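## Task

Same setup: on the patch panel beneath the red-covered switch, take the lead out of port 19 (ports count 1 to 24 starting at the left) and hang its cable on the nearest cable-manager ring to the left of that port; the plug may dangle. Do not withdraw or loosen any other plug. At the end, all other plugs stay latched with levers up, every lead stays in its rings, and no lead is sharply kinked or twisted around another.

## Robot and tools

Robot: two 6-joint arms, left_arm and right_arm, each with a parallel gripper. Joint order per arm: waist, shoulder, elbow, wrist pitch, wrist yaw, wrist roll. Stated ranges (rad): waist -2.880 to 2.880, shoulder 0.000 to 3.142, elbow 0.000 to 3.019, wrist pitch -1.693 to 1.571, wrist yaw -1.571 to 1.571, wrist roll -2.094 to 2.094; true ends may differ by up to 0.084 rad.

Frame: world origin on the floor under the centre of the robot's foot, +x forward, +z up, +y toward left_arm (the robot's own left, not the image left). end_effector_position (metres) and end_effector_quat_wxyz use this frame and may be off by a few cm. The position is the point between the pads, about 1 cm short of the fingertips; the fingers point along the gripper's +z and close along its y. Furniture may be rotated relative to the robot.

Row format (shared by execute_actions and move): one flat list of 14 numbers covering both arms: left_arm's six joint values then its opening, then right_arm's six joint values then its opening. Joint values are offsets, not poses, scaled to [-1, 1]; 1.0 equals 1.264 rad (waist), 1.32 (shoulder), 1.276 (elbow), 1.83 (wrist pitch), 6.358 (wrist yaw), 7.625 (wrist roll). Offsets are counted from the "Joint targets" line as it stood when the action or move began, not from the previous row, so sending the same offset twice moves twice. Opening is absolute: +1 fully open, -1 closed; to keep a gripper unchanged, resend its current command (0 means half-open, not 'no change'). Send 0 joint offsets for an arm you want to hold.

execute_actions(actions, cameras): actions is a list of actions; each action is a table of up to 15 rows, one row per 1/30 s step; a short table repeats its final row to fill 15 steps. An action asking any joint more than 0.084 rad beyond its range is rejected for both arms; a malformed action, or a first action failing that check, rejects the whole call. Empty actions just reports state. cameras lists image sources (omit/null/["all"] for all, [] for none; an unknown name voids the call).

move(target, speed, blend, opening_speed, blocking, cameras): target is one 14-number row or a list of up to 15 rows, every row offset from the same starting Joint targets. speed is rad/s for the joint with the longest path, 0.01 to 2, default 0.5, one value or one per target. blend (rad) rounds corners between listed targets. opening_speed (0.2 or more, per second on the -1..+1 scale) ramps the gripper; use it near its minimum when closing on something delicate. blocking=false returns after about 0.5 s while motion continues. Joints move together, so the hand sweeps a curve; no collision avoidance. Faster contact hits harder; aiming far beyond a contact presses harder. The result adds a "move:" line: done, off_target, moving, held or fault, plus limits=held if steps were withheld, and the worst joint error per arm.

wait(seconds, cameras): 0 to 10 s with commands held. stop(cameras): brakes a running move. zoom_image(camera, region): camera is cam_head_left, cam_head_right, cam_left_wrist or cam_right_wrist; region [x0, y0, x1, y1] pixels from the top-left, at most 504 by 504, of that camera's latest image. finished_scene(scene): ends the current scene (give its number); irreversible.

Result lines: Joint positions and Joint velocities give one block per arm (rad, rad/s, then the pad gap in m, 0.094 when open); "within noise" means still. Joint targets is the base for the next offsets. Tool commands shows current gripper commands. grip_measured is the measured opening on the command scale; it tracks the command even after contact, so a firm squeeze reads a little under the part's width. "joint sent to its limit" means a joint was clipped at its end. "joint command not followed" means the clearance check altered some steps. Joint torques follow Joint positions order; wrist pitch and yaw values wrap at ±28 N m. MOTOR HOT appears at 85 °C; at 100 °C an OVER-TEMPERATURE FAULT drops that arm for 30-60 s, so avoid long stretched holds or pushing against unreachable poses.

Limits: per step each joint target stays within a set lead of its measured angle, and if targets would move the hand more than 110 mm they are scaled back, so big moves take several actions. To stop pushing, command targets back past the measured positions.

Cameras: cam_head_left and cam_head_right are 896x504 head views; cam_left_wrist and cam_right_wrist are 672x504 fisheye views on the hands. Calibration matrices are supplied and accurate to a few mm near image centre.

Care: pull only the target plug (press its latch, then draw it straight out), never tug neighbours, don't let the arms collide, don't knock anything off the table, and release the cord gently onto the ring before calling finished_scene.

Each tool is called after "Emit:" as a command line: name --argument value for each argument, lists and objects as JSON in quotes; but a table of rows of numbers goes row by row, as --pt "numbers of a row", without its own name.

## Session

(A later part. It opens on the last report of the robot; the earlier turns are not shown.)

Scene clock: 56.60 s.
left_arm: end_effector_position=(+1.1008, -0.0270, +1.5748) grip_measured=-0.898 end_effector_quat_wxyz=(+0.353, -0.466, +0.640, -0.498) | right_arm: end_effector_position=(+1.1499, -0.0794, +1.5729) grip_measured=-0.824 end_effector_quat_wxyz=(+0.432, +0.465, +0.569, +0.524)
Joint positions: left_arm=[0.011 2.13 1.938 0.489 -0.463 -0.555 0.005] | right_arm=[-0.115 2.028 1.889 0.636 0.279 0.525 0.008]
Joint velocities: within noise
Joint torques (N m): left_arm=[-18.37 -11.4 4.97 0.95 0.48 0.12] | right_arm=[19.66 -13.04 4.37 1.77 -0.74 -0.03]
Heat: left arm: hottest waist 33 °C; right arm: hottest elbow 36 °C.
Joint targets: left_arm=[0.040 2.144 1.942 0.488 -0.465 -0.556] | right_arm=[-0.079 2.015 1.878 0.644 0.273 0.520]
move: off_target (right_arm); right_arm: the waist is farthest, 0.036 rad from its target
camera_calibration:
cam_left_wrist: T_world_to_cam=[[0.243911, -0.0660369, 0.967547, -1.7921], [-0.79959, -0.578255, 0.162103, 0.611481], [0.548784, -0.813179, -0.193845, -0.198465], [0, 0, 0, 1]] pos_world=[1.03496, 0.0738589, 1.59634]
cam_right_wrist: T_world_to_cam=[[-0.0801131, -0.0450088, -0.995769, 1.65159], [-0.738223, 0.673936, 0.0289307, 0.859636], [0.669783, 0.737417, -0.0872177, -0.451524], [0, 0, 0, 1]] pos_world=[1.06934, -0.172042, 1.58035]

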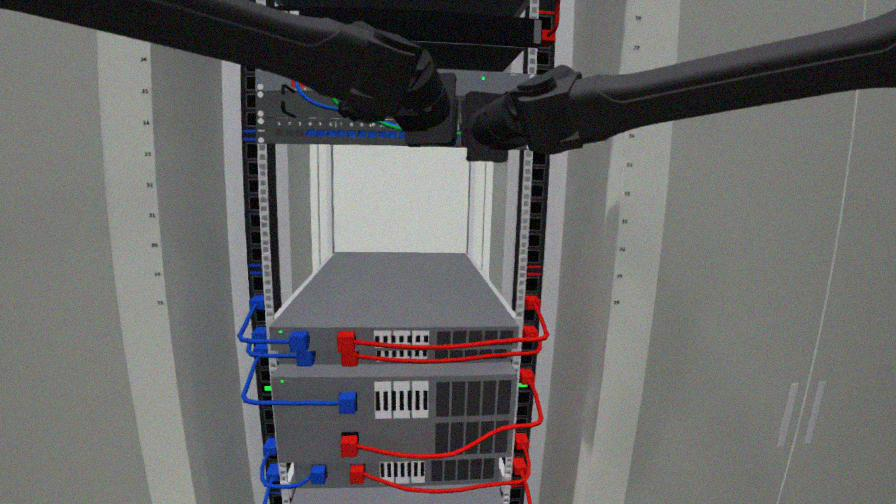

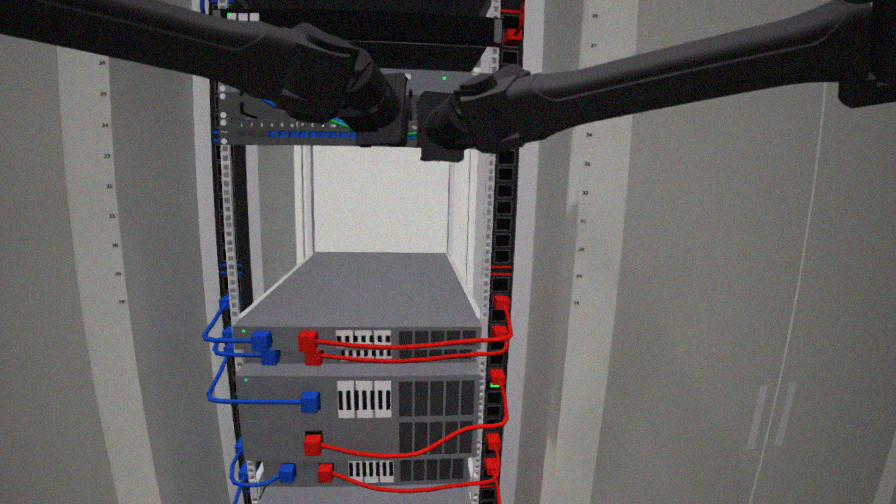

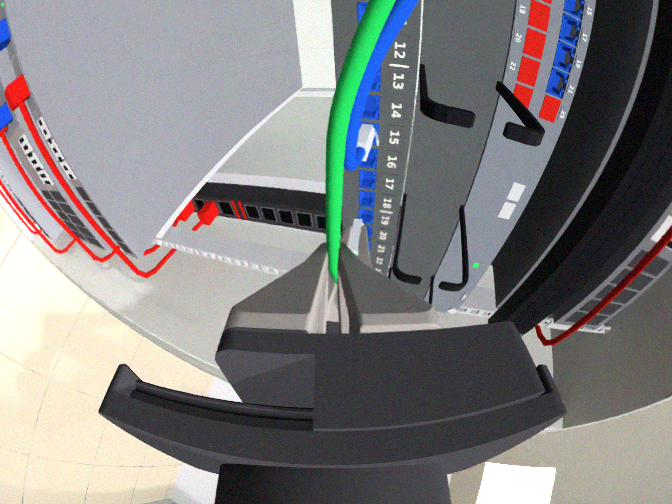

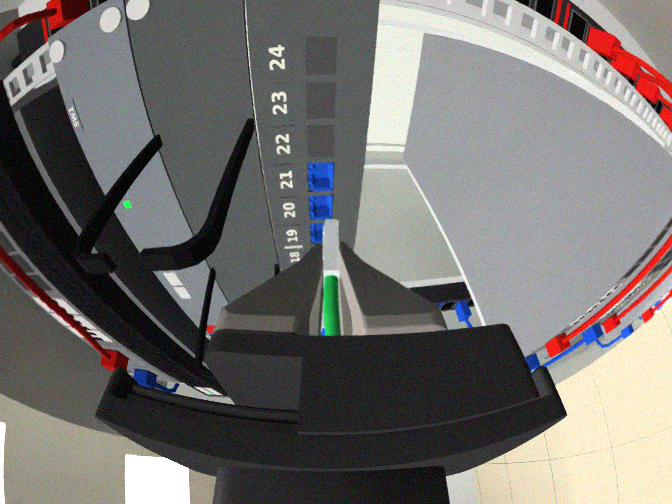

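Emit:
move --target '[0,0,0,0,0,0, -0.95, 0.006,-0.0303,-0.0619,0.0218,0.0004,-0.0002, -0.83]' --speed 0.12

Emit:
zoom_image --camera "cam_left_wrist" --region '[270, 110, 450, 290]'

Emit:
zoom_image --camera "cam_right_wrist" --region '[250, 150, 430, 300]'

Scene clock: 60.07 s.
left_arm: end_effector_position=(+1.1008, -0.0269, +1.5747) grip_measured=-0.898 end_effector_quat_wxyz=(+0.353, -0.466, +0.640, -0.498) | right_arm: end_effector_position=(+1.1382, -0.0937, +1.5758) grip_measured=-0.824 end_effector_quat_wxyz=(+0.435, +0.468, +0.564, +0.523)
Joint positions: left_arm=[0.011 2.13 1.938 0.489 -0.464 -0.555 0.005] | right_arm=[-0.115 1.981 1.812 0.679 0.28 0.525 0.008]
Joint velocities: within noise
Joint torques (N m): left_arm=[-18.32 -11.34 4.97 0.95 0.51 0.12] | right_arm=[19.6 -11.81 4.07 1.68 -0.75 -0.07]
Heat: left arm: hottest waist 34 °C; right arm: hottest elbow 36 °C.
Joint targets: left_arm=[0.040 2.144 1.942 0.488 -0.466 -0.556] | right_arm=[-0.071 1.976 1.798 0.683 0.276 0.519]
move: off_target (right_arm); right_arm: the waist is farthest, 0.044 rad from its target
camera_calibration:
cam_left_wrist: T_world_to_cam=[[0.244504, -0.0662377, 0.967383, -1.79239], [-0.799275, -0.578608, 0.162397, 0.610717], [0.548979, -0.812912, -0.194414, -0.197735], [0, 0, 0, 1]] pos_world=[1.03493, 0.0739006, 1.59631]
cam_right_wrist: T_world_to_cam=[[-0.0756642, -0.0399726, -0.996332, 1.64916], [-0.729492, 0.683417, 0.0279811, 0.85295], [0.679791, 0.728933, -0.0808699, -0.455136], [0, 0, 0, 1]] pos_world=[1.0564, -0.185235, 1.58244]

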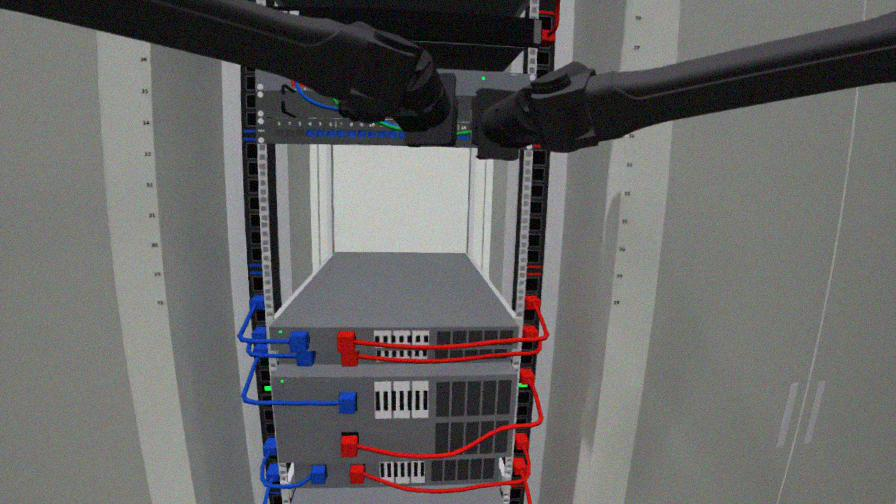

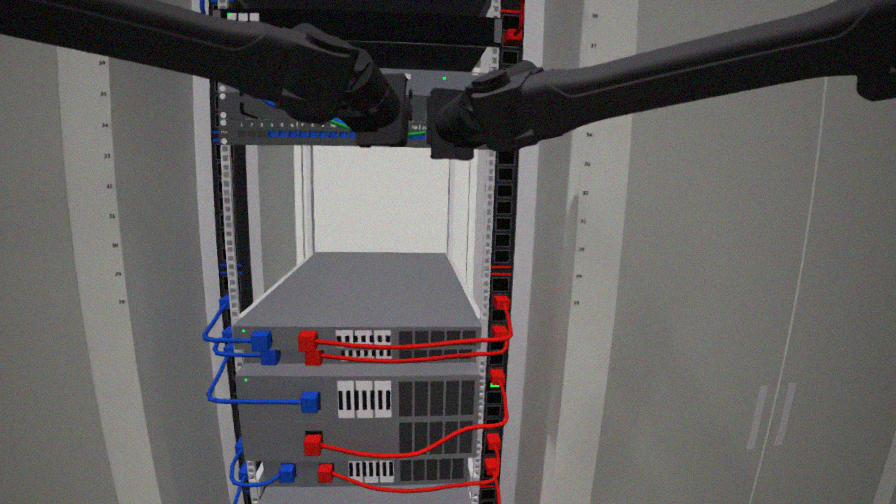

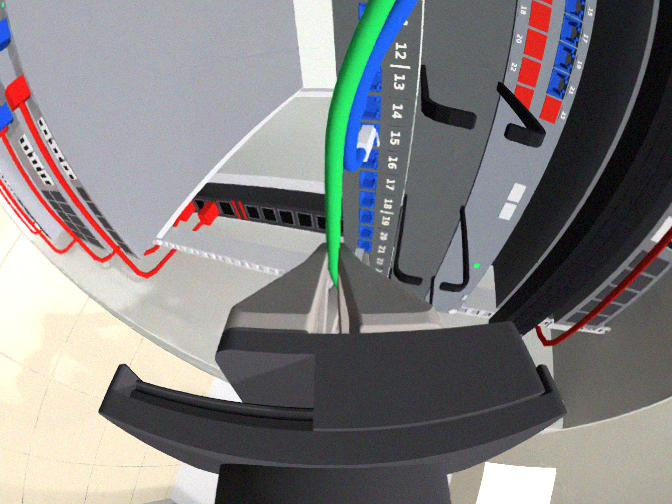

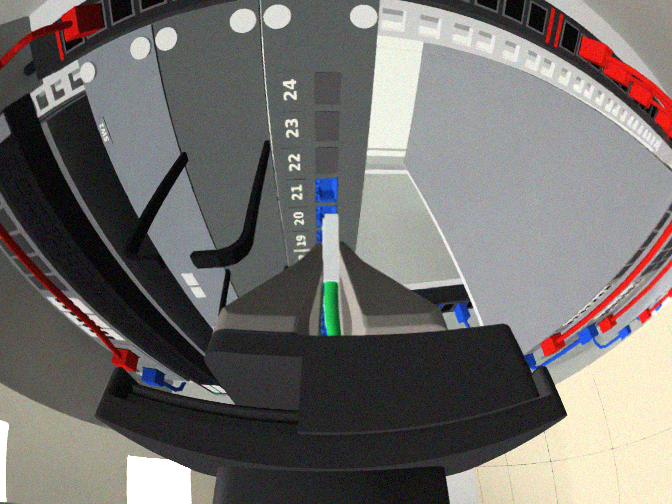

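Scaled by 2.800 from the camera's 672x504 image, which has a finer 960x720 frame.

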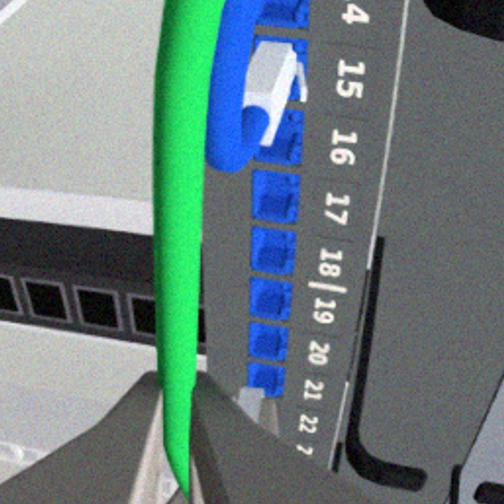

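Scaled by 2.800 from the camera's 672x504 image, which has a finer 960x720 frame.

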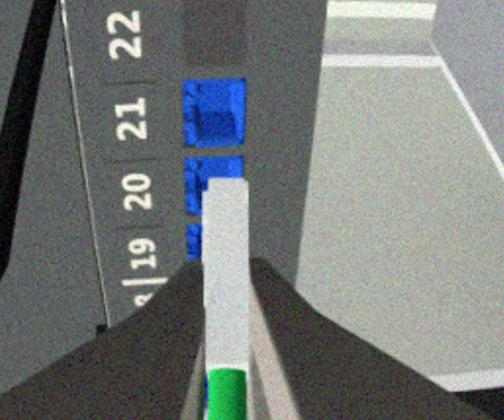

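Emit:
move --target '[0,0,0,0,0,0, -0.97, 0,0,0,0,0,0, -0.45]' --speed 0.1 --opening_speed 0.2

Emit:
zoom_image --camera "cam_left_wrist" --region '[270, 110, 450, 290]'

Emit:
zoom_image --camera "cam_right_wrist" --region '[230, 150, 450, 350]'

Scene clock: 63.13 s.
left_arm: end_effector_position=(+1.1008, -0.0268, +1.5745) grip_measured=-0.898 end_effector_quat_wxyz=(+0.353, -0.467, +0.640, -0.498) | right_arm: end_effector_position=(+1.1327, -0.0871, +1.5765) grip_measured=-0.452 end_effector_quat_wxyz=(+0.432, +0.464, +0.566, +0.526)
Joint positions: left_arm=[0.011 2.13 1.938 0.489 -0.465 -0.555 0.005] | right_arm=[-0.109 1.98 1.798 0.682 0.278 0.525 0.026]
Joint velocities: within noise
Joint torques (N m): left_arm=[-18.32 -11.22 4.97 0.96 0.57 0.12] | right_arm=[19.19 -11.69 5.26 1.59 -0.66 -0.08]
Heat: left arm: hottest waist 34 °C; right arm: hottest elbow 36 °C.
Joint targets: left_arm=[0.040 2.144 1.942 0.488 -0.465 -0.556] | right_arm=[-0.071 1.976 1.798 0.684 0.276 0.519]
move: off_target (right_arm); right_arm: the waist is farthest, 0.038 rad from its target
camera_calibration:
cam_left_wrist: T_world_to_cam=[[0.245394, -0.0665383, 0.967137, -1.79282], [-0.798801, -0.579139, 0.162837, 0.609571], [0.549272, -0.812509, -0.195268, -0.19664], [0, 0, 0, 1]] pos_world=[1.03488, 0.073963, 1.59625]
cam_right_wrist: T_world_to_cam=[[-0.0745055, -0.0401481, -0.996412, 1.64848], [-0.738459, 0.673714, 0.0280716, 0.853613], [0.67017, 0.737901, -0.0798431, -0.446065], [0, 0, 0, 1]] pos_world=[1.05212, -0.179756, 1.58299]

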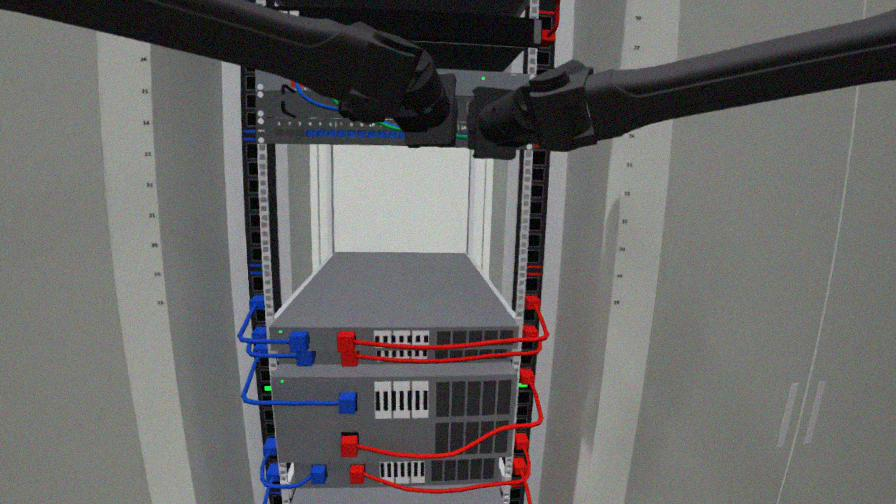

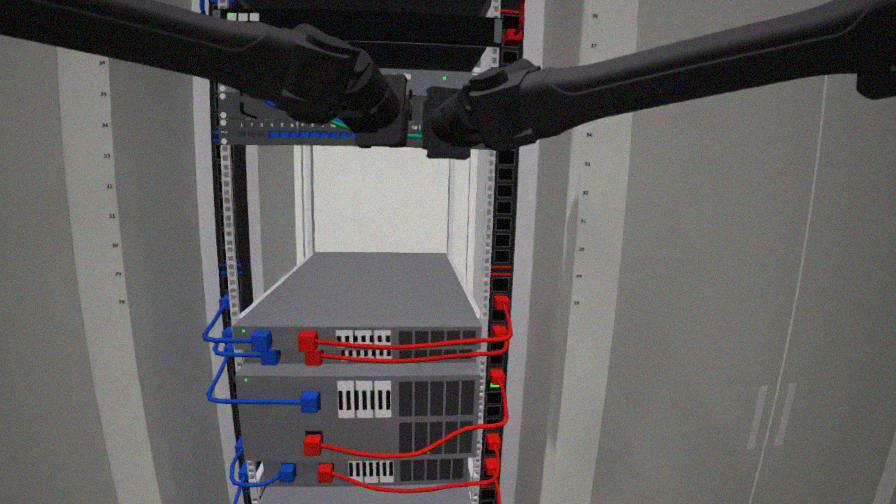

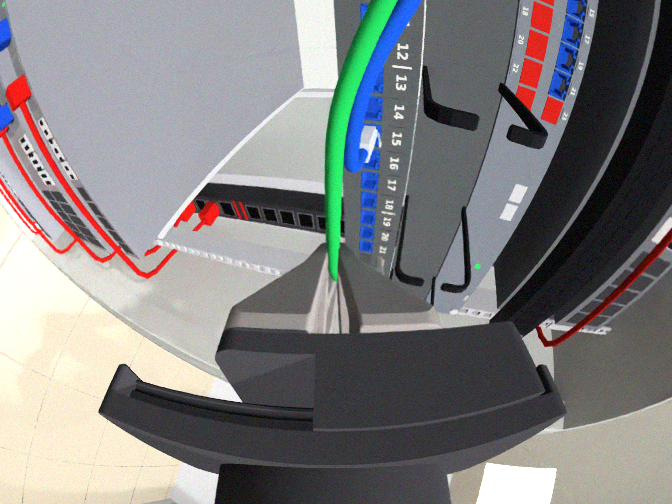

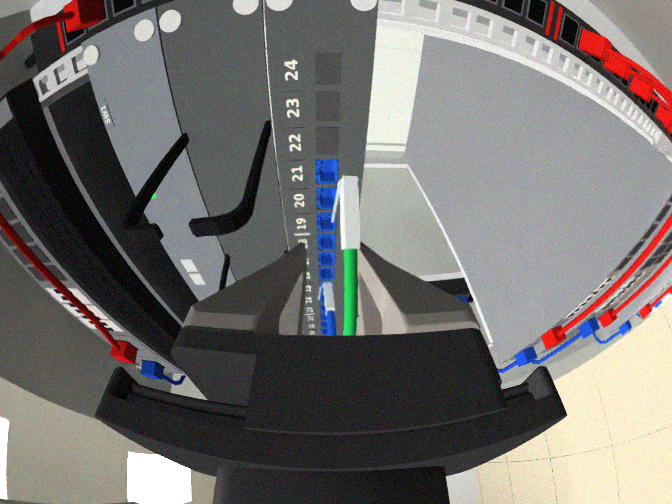

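Scaled by 2.800 from the camera's 672x504 image, which has a finer 960x720 frame.

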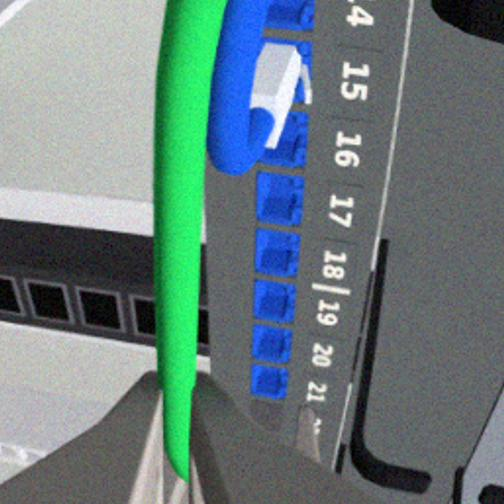

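Scaled by 2.291 from the camera's 672x504 image, which has a finer 960x720 frame.

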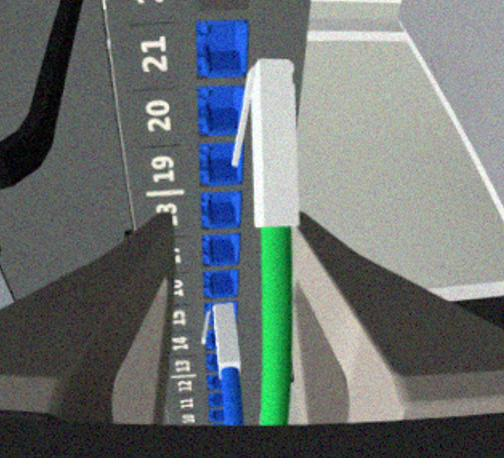

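Emit:
move --target '[0,0,0,0,0,0, -0.97, 0.0087,0.0015,-0.0188,0.0087,-0.0008,0.0013, -0.45]' --speed 0.1 --cameras '["cam_left_wrist", "cam_right_wrist"]'

Emit:
zoom_image --camera "cam_left_wrist" --region '[270, 160, 450, 340]'

Emit:
zoom_image --camera "cam_right_wrist" --region '[230, 150, 450, 350]'

Scene clock: 65.67 s.
left_arm: end_effector_position=(+1.1008, -0.0268, +1.5745) grip_measured=-0.898 end_effector_quat_wxyz=(+0.353, -0.467, +0.640, -0.498) | right_arm: end_effector_position=(+1.1227, -0.0748, +1.5778) grip_measured=-0.452 end_effector_quat_wxyz=(+0.426, +0.457, +0.571, +0.532)
Joint positions: left_arm=[0.011 2.13 1.938 0.489 -0.465 -0.555 0.005] | right_arm=[-0.099 1.98 1.775 0.686 0.274 0.525 0.026]
Joint velocities: within noise
Joint torques (N m): left_arm=[-18.32 -11.28 4.97 0.94 0.57 0.12] | right_arm=[19.19 -11.75 5.2 2.07 -0.69 0.05]
Heat: left arm: hottest waist 34 °C; right arm: hottest elbow 36 °C.
Joint targets: left_arm=[0.039 2.144 1.942 0.488 -0.465 -0.556] | right_arm=[-0.060 1.978 1.774 0.699 0.271 0.529]
move: off_target (right_arm); right_arm: the waist is farthest, 0.039 rad from its target
camera_calibration:
cam_left_wrist: T_world_to_cam=[[0.245394, -0.0665383, 0.967137, -1.79282], [-0.798801, -0.579139, 0.162837, 0.609571], [0.549272, -0.812509, -0.195268, -0.19664], [0, 0, 0, 1]] pos_world=[1.03488, 0.073963, 1.59625]
cam_right_wrist: T_world_to_cam=[[-0.0721152, -0.0403205, -0.996581, 1.64712], [-0.754571, 0.655617, 0.0280773, 0.854616], [0.652243, 0.754016, -0.0777046, -0.430314], [0, 0, 0, 1]] pos_world=[1.04432, -0.169424, 1.58406]
Images, in order (width x height): cam_left_wrist 672x504, cam_right_wrist 672x504.

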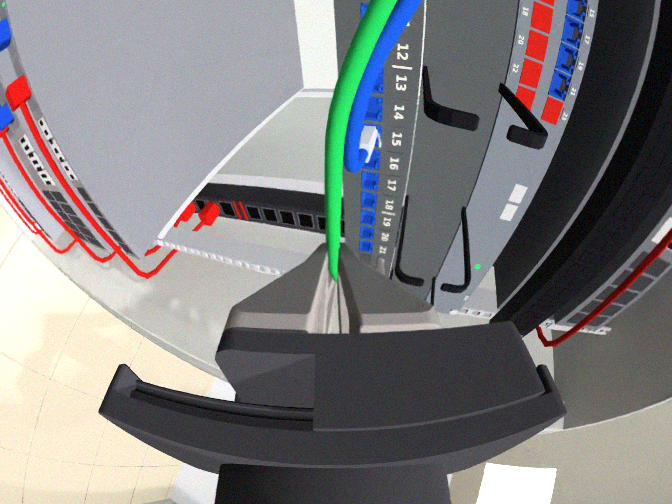

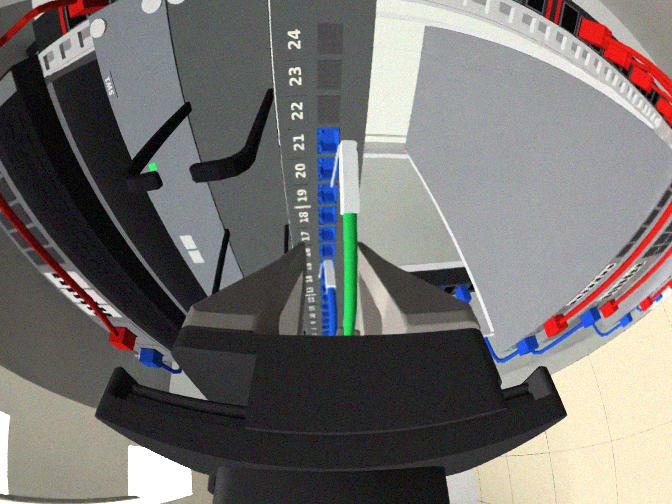

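Scaled by 2.800 from the camera's 672x504 image, which has a finer 960x720 frame.

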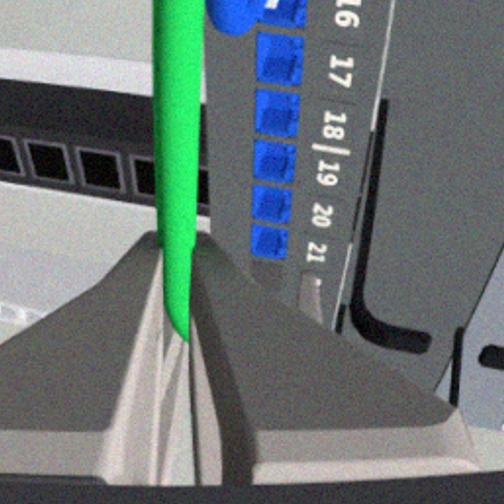

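Scaled by 2.291 from the camera's 672x504 image, which has a finer 960x720 frame.

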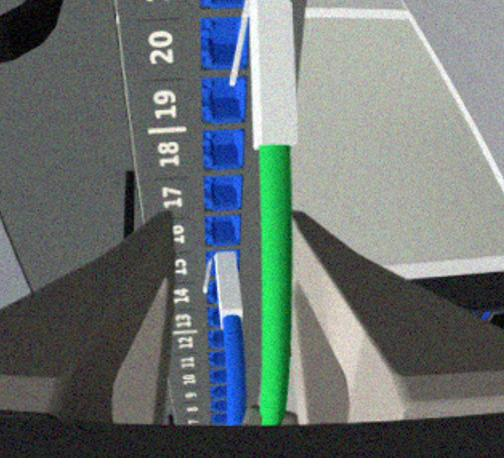

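Emit:
move --target '[0,0,0,0,0,0, -0.97, -0.0617,-0.0091,-0.0094,0.0022,-0.0017,0, -0.45]' --speed 0.1 --cameras '["cam_left_wrist", "cam_right_wrist"]'

Emit:
zoom_image --camera "cam_right_wrist" --region '[230, 150, 450, 350]'

Scene clock: 67.80 s.
left_arm: end_effector_position=(+1.1009, -0.0266, +1.5742) grip_measured=-0.898 end_effector_quat_wxyz=(+0.353, -0.467, +0.640, -0.497) | right_arm: end_effector_position=(+1.1219, -0.0759, +1.5675) grip_measured=-0.452 end_effector_quat_wxyz=(+0.426, +0.455, +0.574, +0.531)
Joint positions: left_arm=[0.011 2.13 1.938 0.489 -0.465 -0.555 0.005] | right_arm=[-0.112 1.98 1.764 0.691 0.262 0.525 0.026]
Joint velocities: within noise
Joint torques (N m): left_arm=[-18.37 -11.28 4.97 0.96 0.57 0.12] | right_arm=[13.86 -12.63 5.08 2.06 -0.64 0.03]
Heat: left arm: hottest waist 34 °C; right arm: hottest elbow 36 °C.
Joint targets: left_arm=[0.040 2.144 1.942 0.488 -0.465 -0.556] | right_arm=[-0.138 1.966 1.763 0.704 0.260 0.529]
move: done
camera_calibration:
cam_left_wrist: T_world_to_cam=[[0.245622, -0.0667206, 0.967067, -1.79271], [-0.79865, -0.579336, 0.162877, 0.60955], [0.549389, -0.812354, -0.195584, -0.196265], [0, 0, 0, 1]] pos_world=[1.03497, 0.0740865, 1.596]
cam_right_wrist: T_world_to_cam=[[-0.0724465, -0.0481455, -0.99621, 1.63594], [-0.757304, 0.652638, 0.0235316, 0.865025], [0.649032, 0.756138, -0.0837422, -0.416593], [0, 0, 0, 1]] pos_world=[1.04399, -0.170784, 1.5745]
Images, in order (width x height): cam_left_wrist 672x504, cam_right_wrist 672x504.

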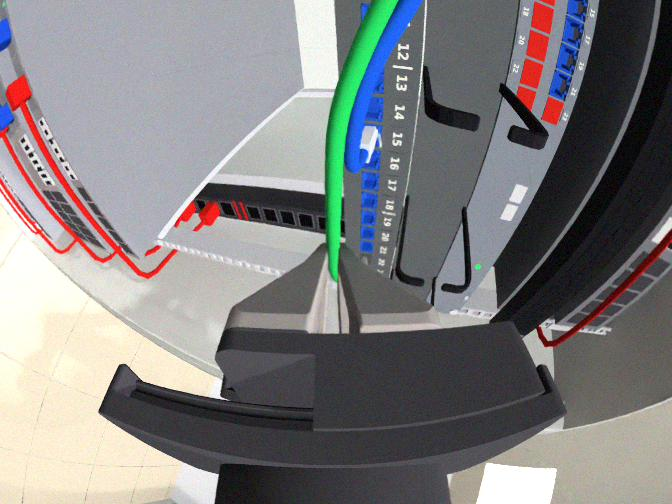

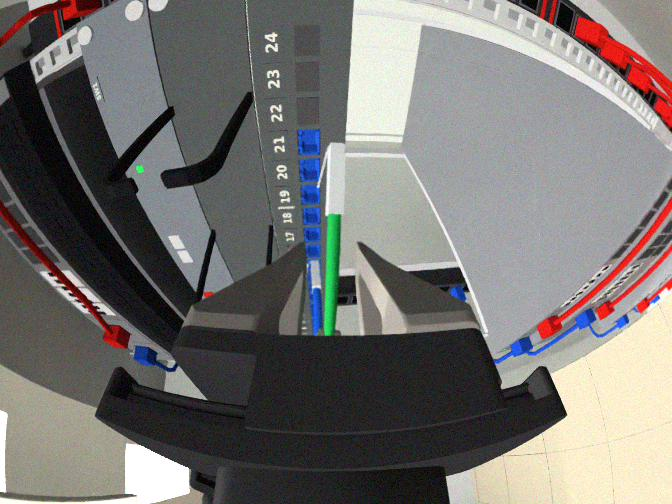

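Scaled by 2.291 from the camera's 672x504 image, which has a finer 960x720 frame.

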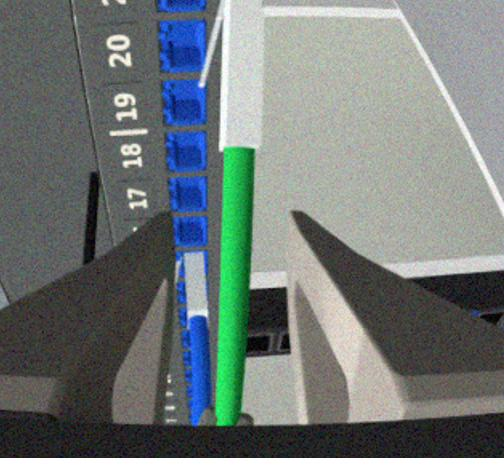

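Emit:
move --target '[0,0,0,0,0,0, -0.97, 0,0,0,0,0,0, -0.92]' --speed 0.1 --opening_speed 0.25

Emit:
zoom_image --camera "cam_left_wrist" --region '[270, 160, 450, 340]'

Emit:
zoom_image --camera "cam_right_wrist" --region '[230, 150, 450, 350]'

Scene clock: 70.17 s.
left_arm: end_effector_position=(+1.1009, -0.0266, +1.5742) grip_measured=-0.898 end_effector_quat_wxyz=(+0.353, -0.467, +0.640, -0.497) | right_arm: end_effector_position=(+1.1220, -0.0760, +1.5675) grip_measured=-0.888 end_effector_quat_wxyz=(+0.426, +0.455, +0.574, +0.531)
Joint positions: left_arm=[0.011 2.13 1.938 0.489 -0.465 -0.555 0.005] | right_arm=[-0.112 1.98 1.764 0.691 0.262 0.525 0.005]
Joint velocities: within noise
Joint torques (N m): left_arm=[-18.37 -11.22 4.96 0.95 0.57 0.12] | right_arm=[13.86 -12.45 5.12 1.99 -0.67 0.04]
Heat: left arm: hottest waist 34 °C; right arm: hottest elbow 36 °C.
Joint targets: left_arm=[0.039 2.144 1.942 0.488 -0.465 -0.556] | right_arm=[-0.138 1.966 1.763 0.703 0.260 0.529]
move: done
camera_calibration:
cam_left_wrist: T_world_to_cam=[[0.245622, -0.0667206, 0.967067, -1.79271], [-0.79865, -0.579336, 0.162877, 0.60955], [0.549389, -0.812354, -0.195584, -0.196265], [0, 0, 0, 1]] pos_world=[1.03497, 0.0740865, 1.596]
cam_right_wrist: T_world_to_cam=[[-0.0722975, -0.0480074, -0.996227, 1.63585], [-0.757096, 0.652881, 0.0234816, 0.864953], [0.64929, 0.755938, -0.0835479, -0.417155], [0, 0, 0, 1]] pos_world=[1.04398, -0.170836, 1.57452]

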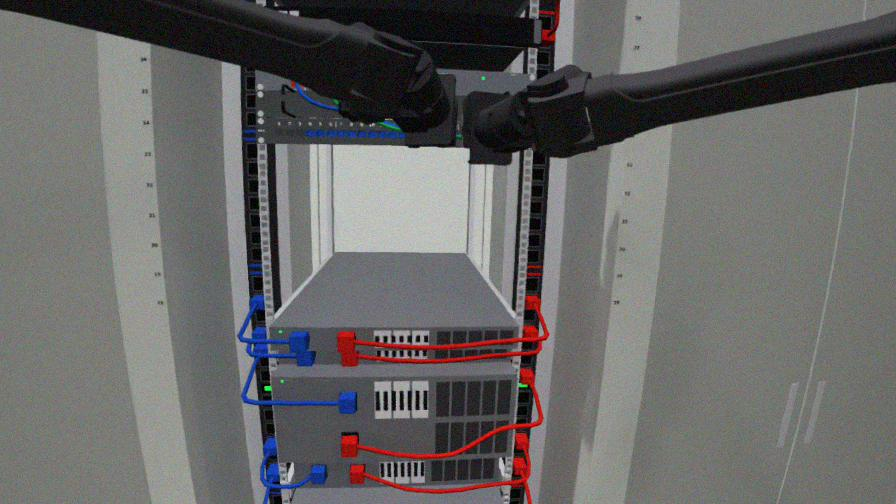

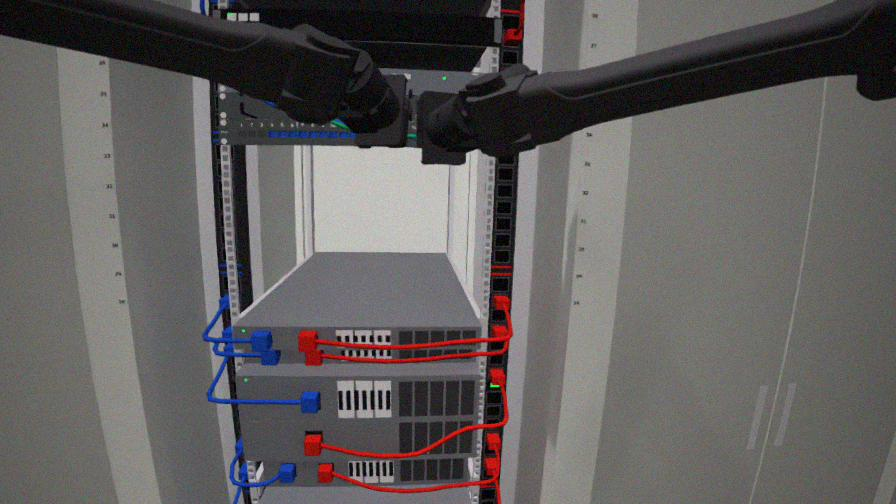

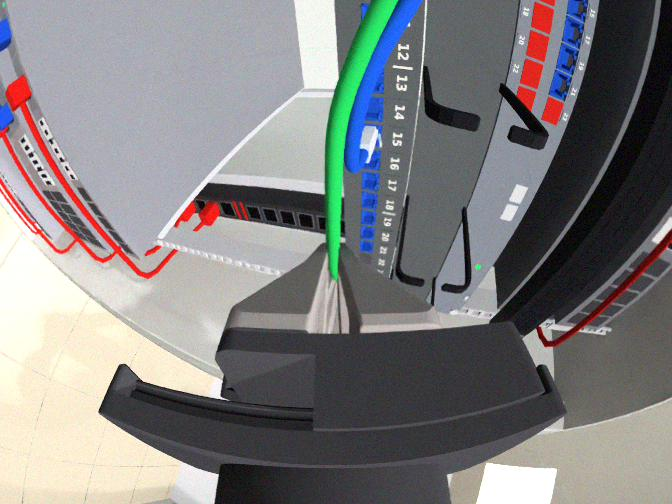

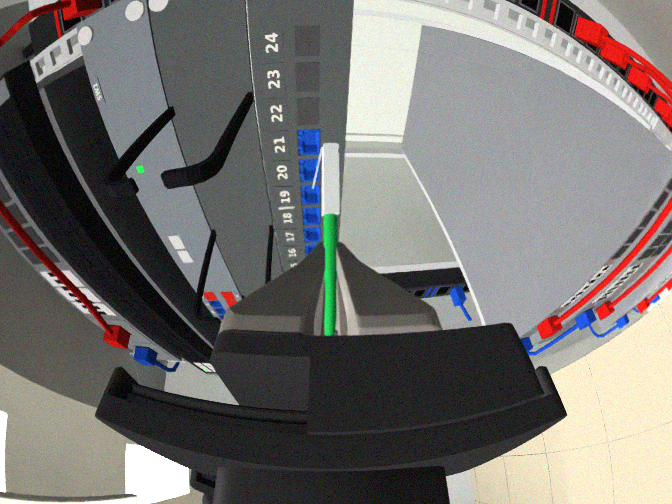

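Scaled by 2.800 from the camera's 672x504 image, which has a finer 960x720 frame.

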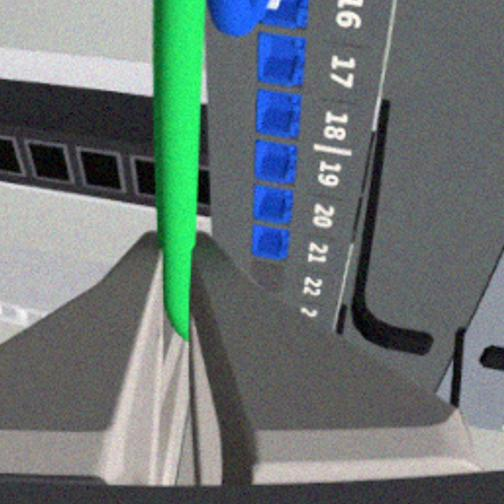

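Scaled by 2.291 from the camera's 672x504 image, which has a finer 960x720 frame.

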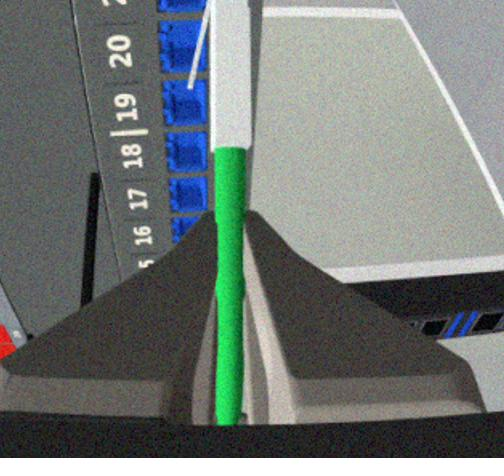

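Emit:
zoom_image --camera "cam_left_wrist" --region '[380, 180, 500, 300]'

Emit:
zoom_image --camera "cam_head_right" --region '[380, 80, 480, 160]'

Scaled by 4.200 from the camera's 672x504 image, which has a finer 960x720 frame.

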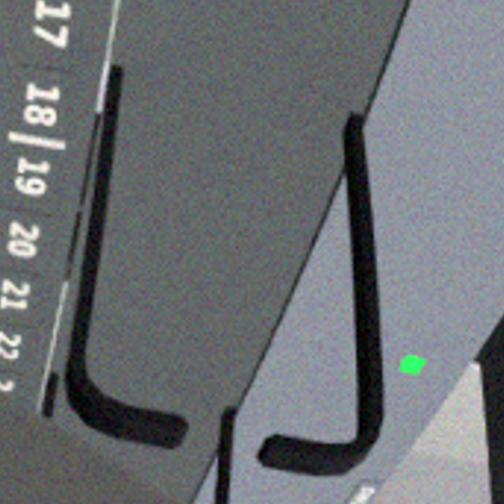

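Scaled by 5.040 from the camera's 896x504 image, which has a finer 1280x720 frame.

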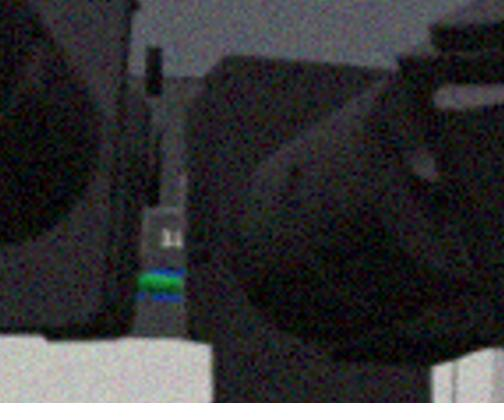

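Emit:
move --target '[-0.0316,-0.0341,-0.0368,0.0202,-0.0008,0.0001, -0.97, 0.038,-0.0606,-0.0917,-0.0344,-0.008,0.0034, -0.95]' --speed 0.1

Emit:
zoom_image --camera "cam_left_wrist" --region '[270, 110, 450, 290]'

Emit:
zoom_image --camera "cam_right_wrist" --region '[230, 150, 450, 350]'

Emit:
zoom_image --camera "cam_head_left" --region '[240, 50, 400, 150]'

Scene clock: 78.87 s.
left_arm: end_effector_position=(+1.0873, -0.0320, +1.5715) grip_measured=-0.898 end_effector_quat_wxyz=(+0.349, -0.462, +0.645, -0.499) | right_arm: end_effector_position=(+1.1005, -0.0816, +1.5706) grip_measured=-0.890 end_effector_quat_wxyz=(+0.406, +0.432, +0.591, +0.547)
Joint positions: left_arm=[0.006 2.116 1.889 0.51 -0.465 -0.555 0.005] | right_arm=[-0.112 1.902 1.658 0.651 0.222 0.535 0.005]
Joint velocities: within noise
Joint torques (N m): left_arm=[-20.95 -13.63 5.15 1.52 0.32 0.13] | right_arm=[17.26 -12.28 4.14 1.1 -1.02 0.24]
Heat: left arm: hottest waist 35 °C; right arm: hottest elbow 36 °C.
Joint targets: left_arm=[-0.001 2.098 1.895 0.525 -0.471 -0.555] | right_arm=[-0.090 1.885 1.645 0.640 0.209 0.554]
move: done
camera_calibration:
cam_left_wrist: T_world_to_cam=[[0.246307, -0.072361, 0.966487, -1.78712], [-0.807156, -0.567323, 0.163227, 0.605108], [0.536499, -0.82031, -0.198143, -0.17586], [0, 0, 0, 1]] pos_world=[1.02295, 0.0697139, 1.59361]
cam_right_wrist: T_world_to_cam=[[-0.0676091, -0.0534143, -0.996281, 1.63156], [-0.804807, 0.593098, 0.0228172, 0.901005], [0.589674, 0.803356, -0.083087, -0.329977], [0, 0, 0, 1]] pos_world=[1.03002, -0.182147, 1.57752]

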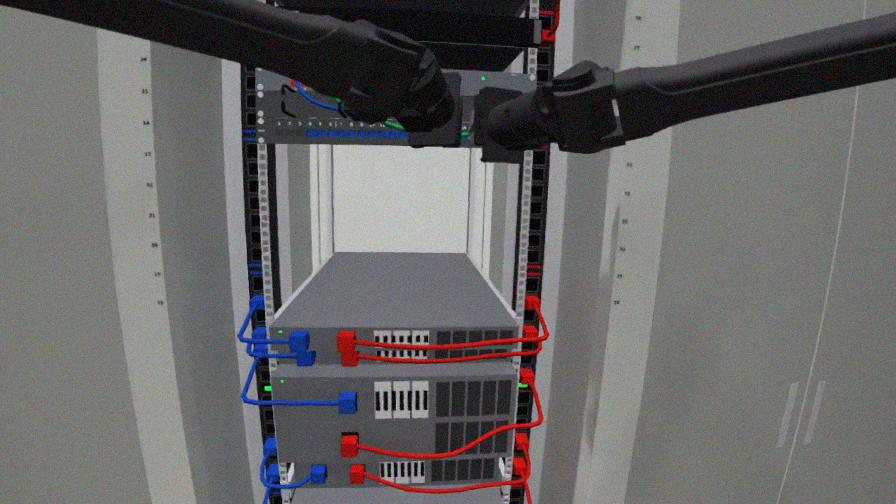

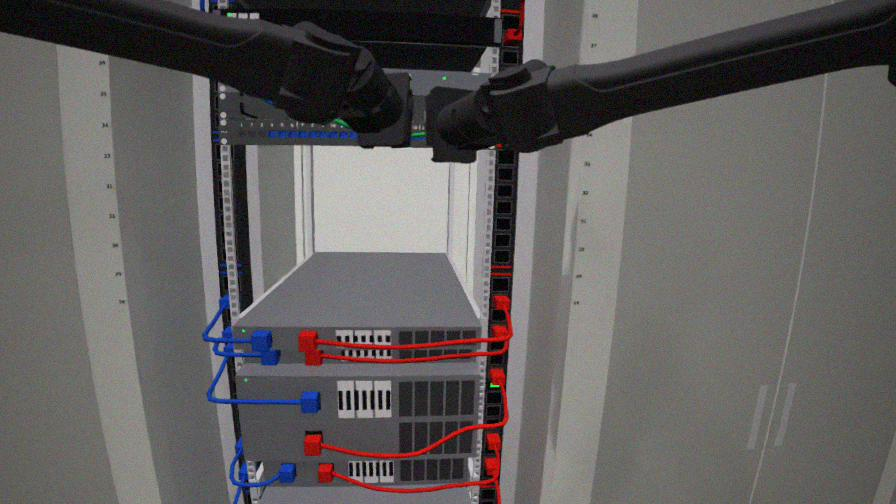

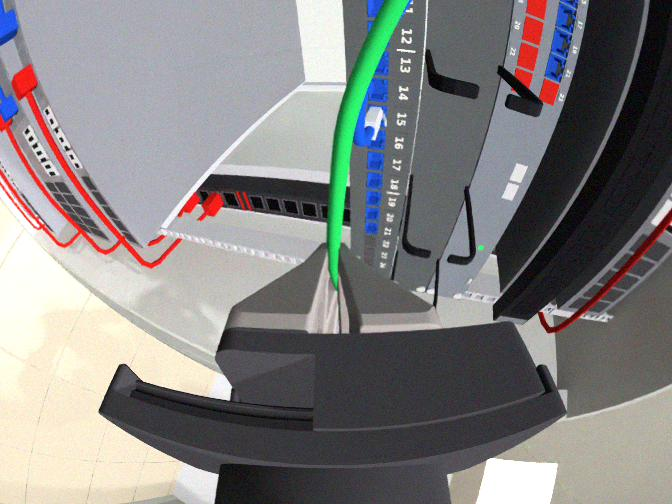

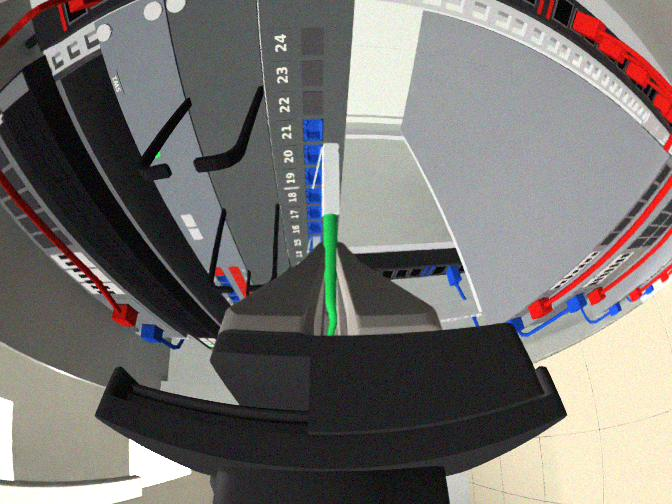

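Scaled by 2.800 from the camera's 672x504 image, which has a finer 960x720 frame.

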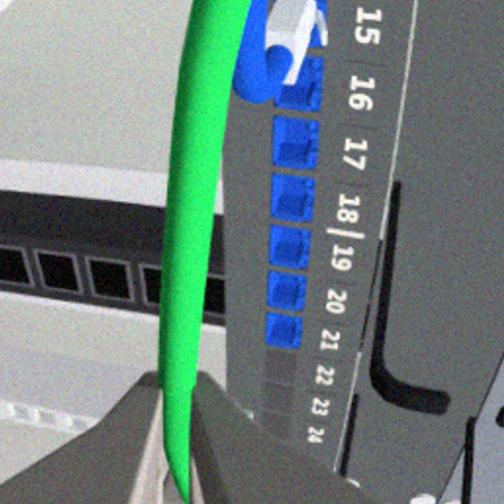

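Scaled by 2.291 from the camera's 672x504 image, which has a finer 960x720 frame.

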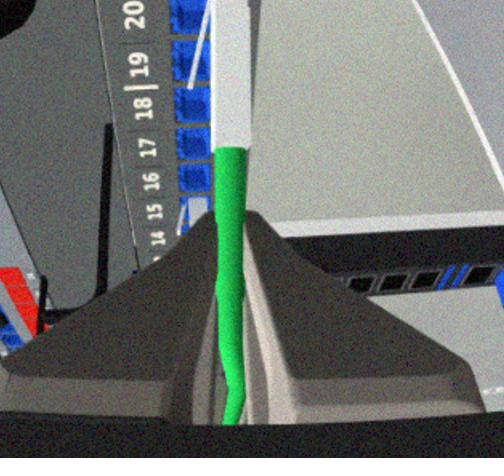

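Scaled by 3.150 from the camera's 896x504 image, which has a finer 1280x720 frame.

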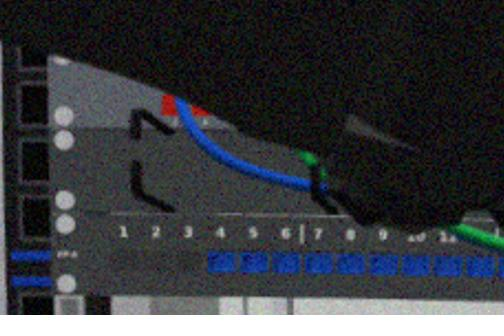

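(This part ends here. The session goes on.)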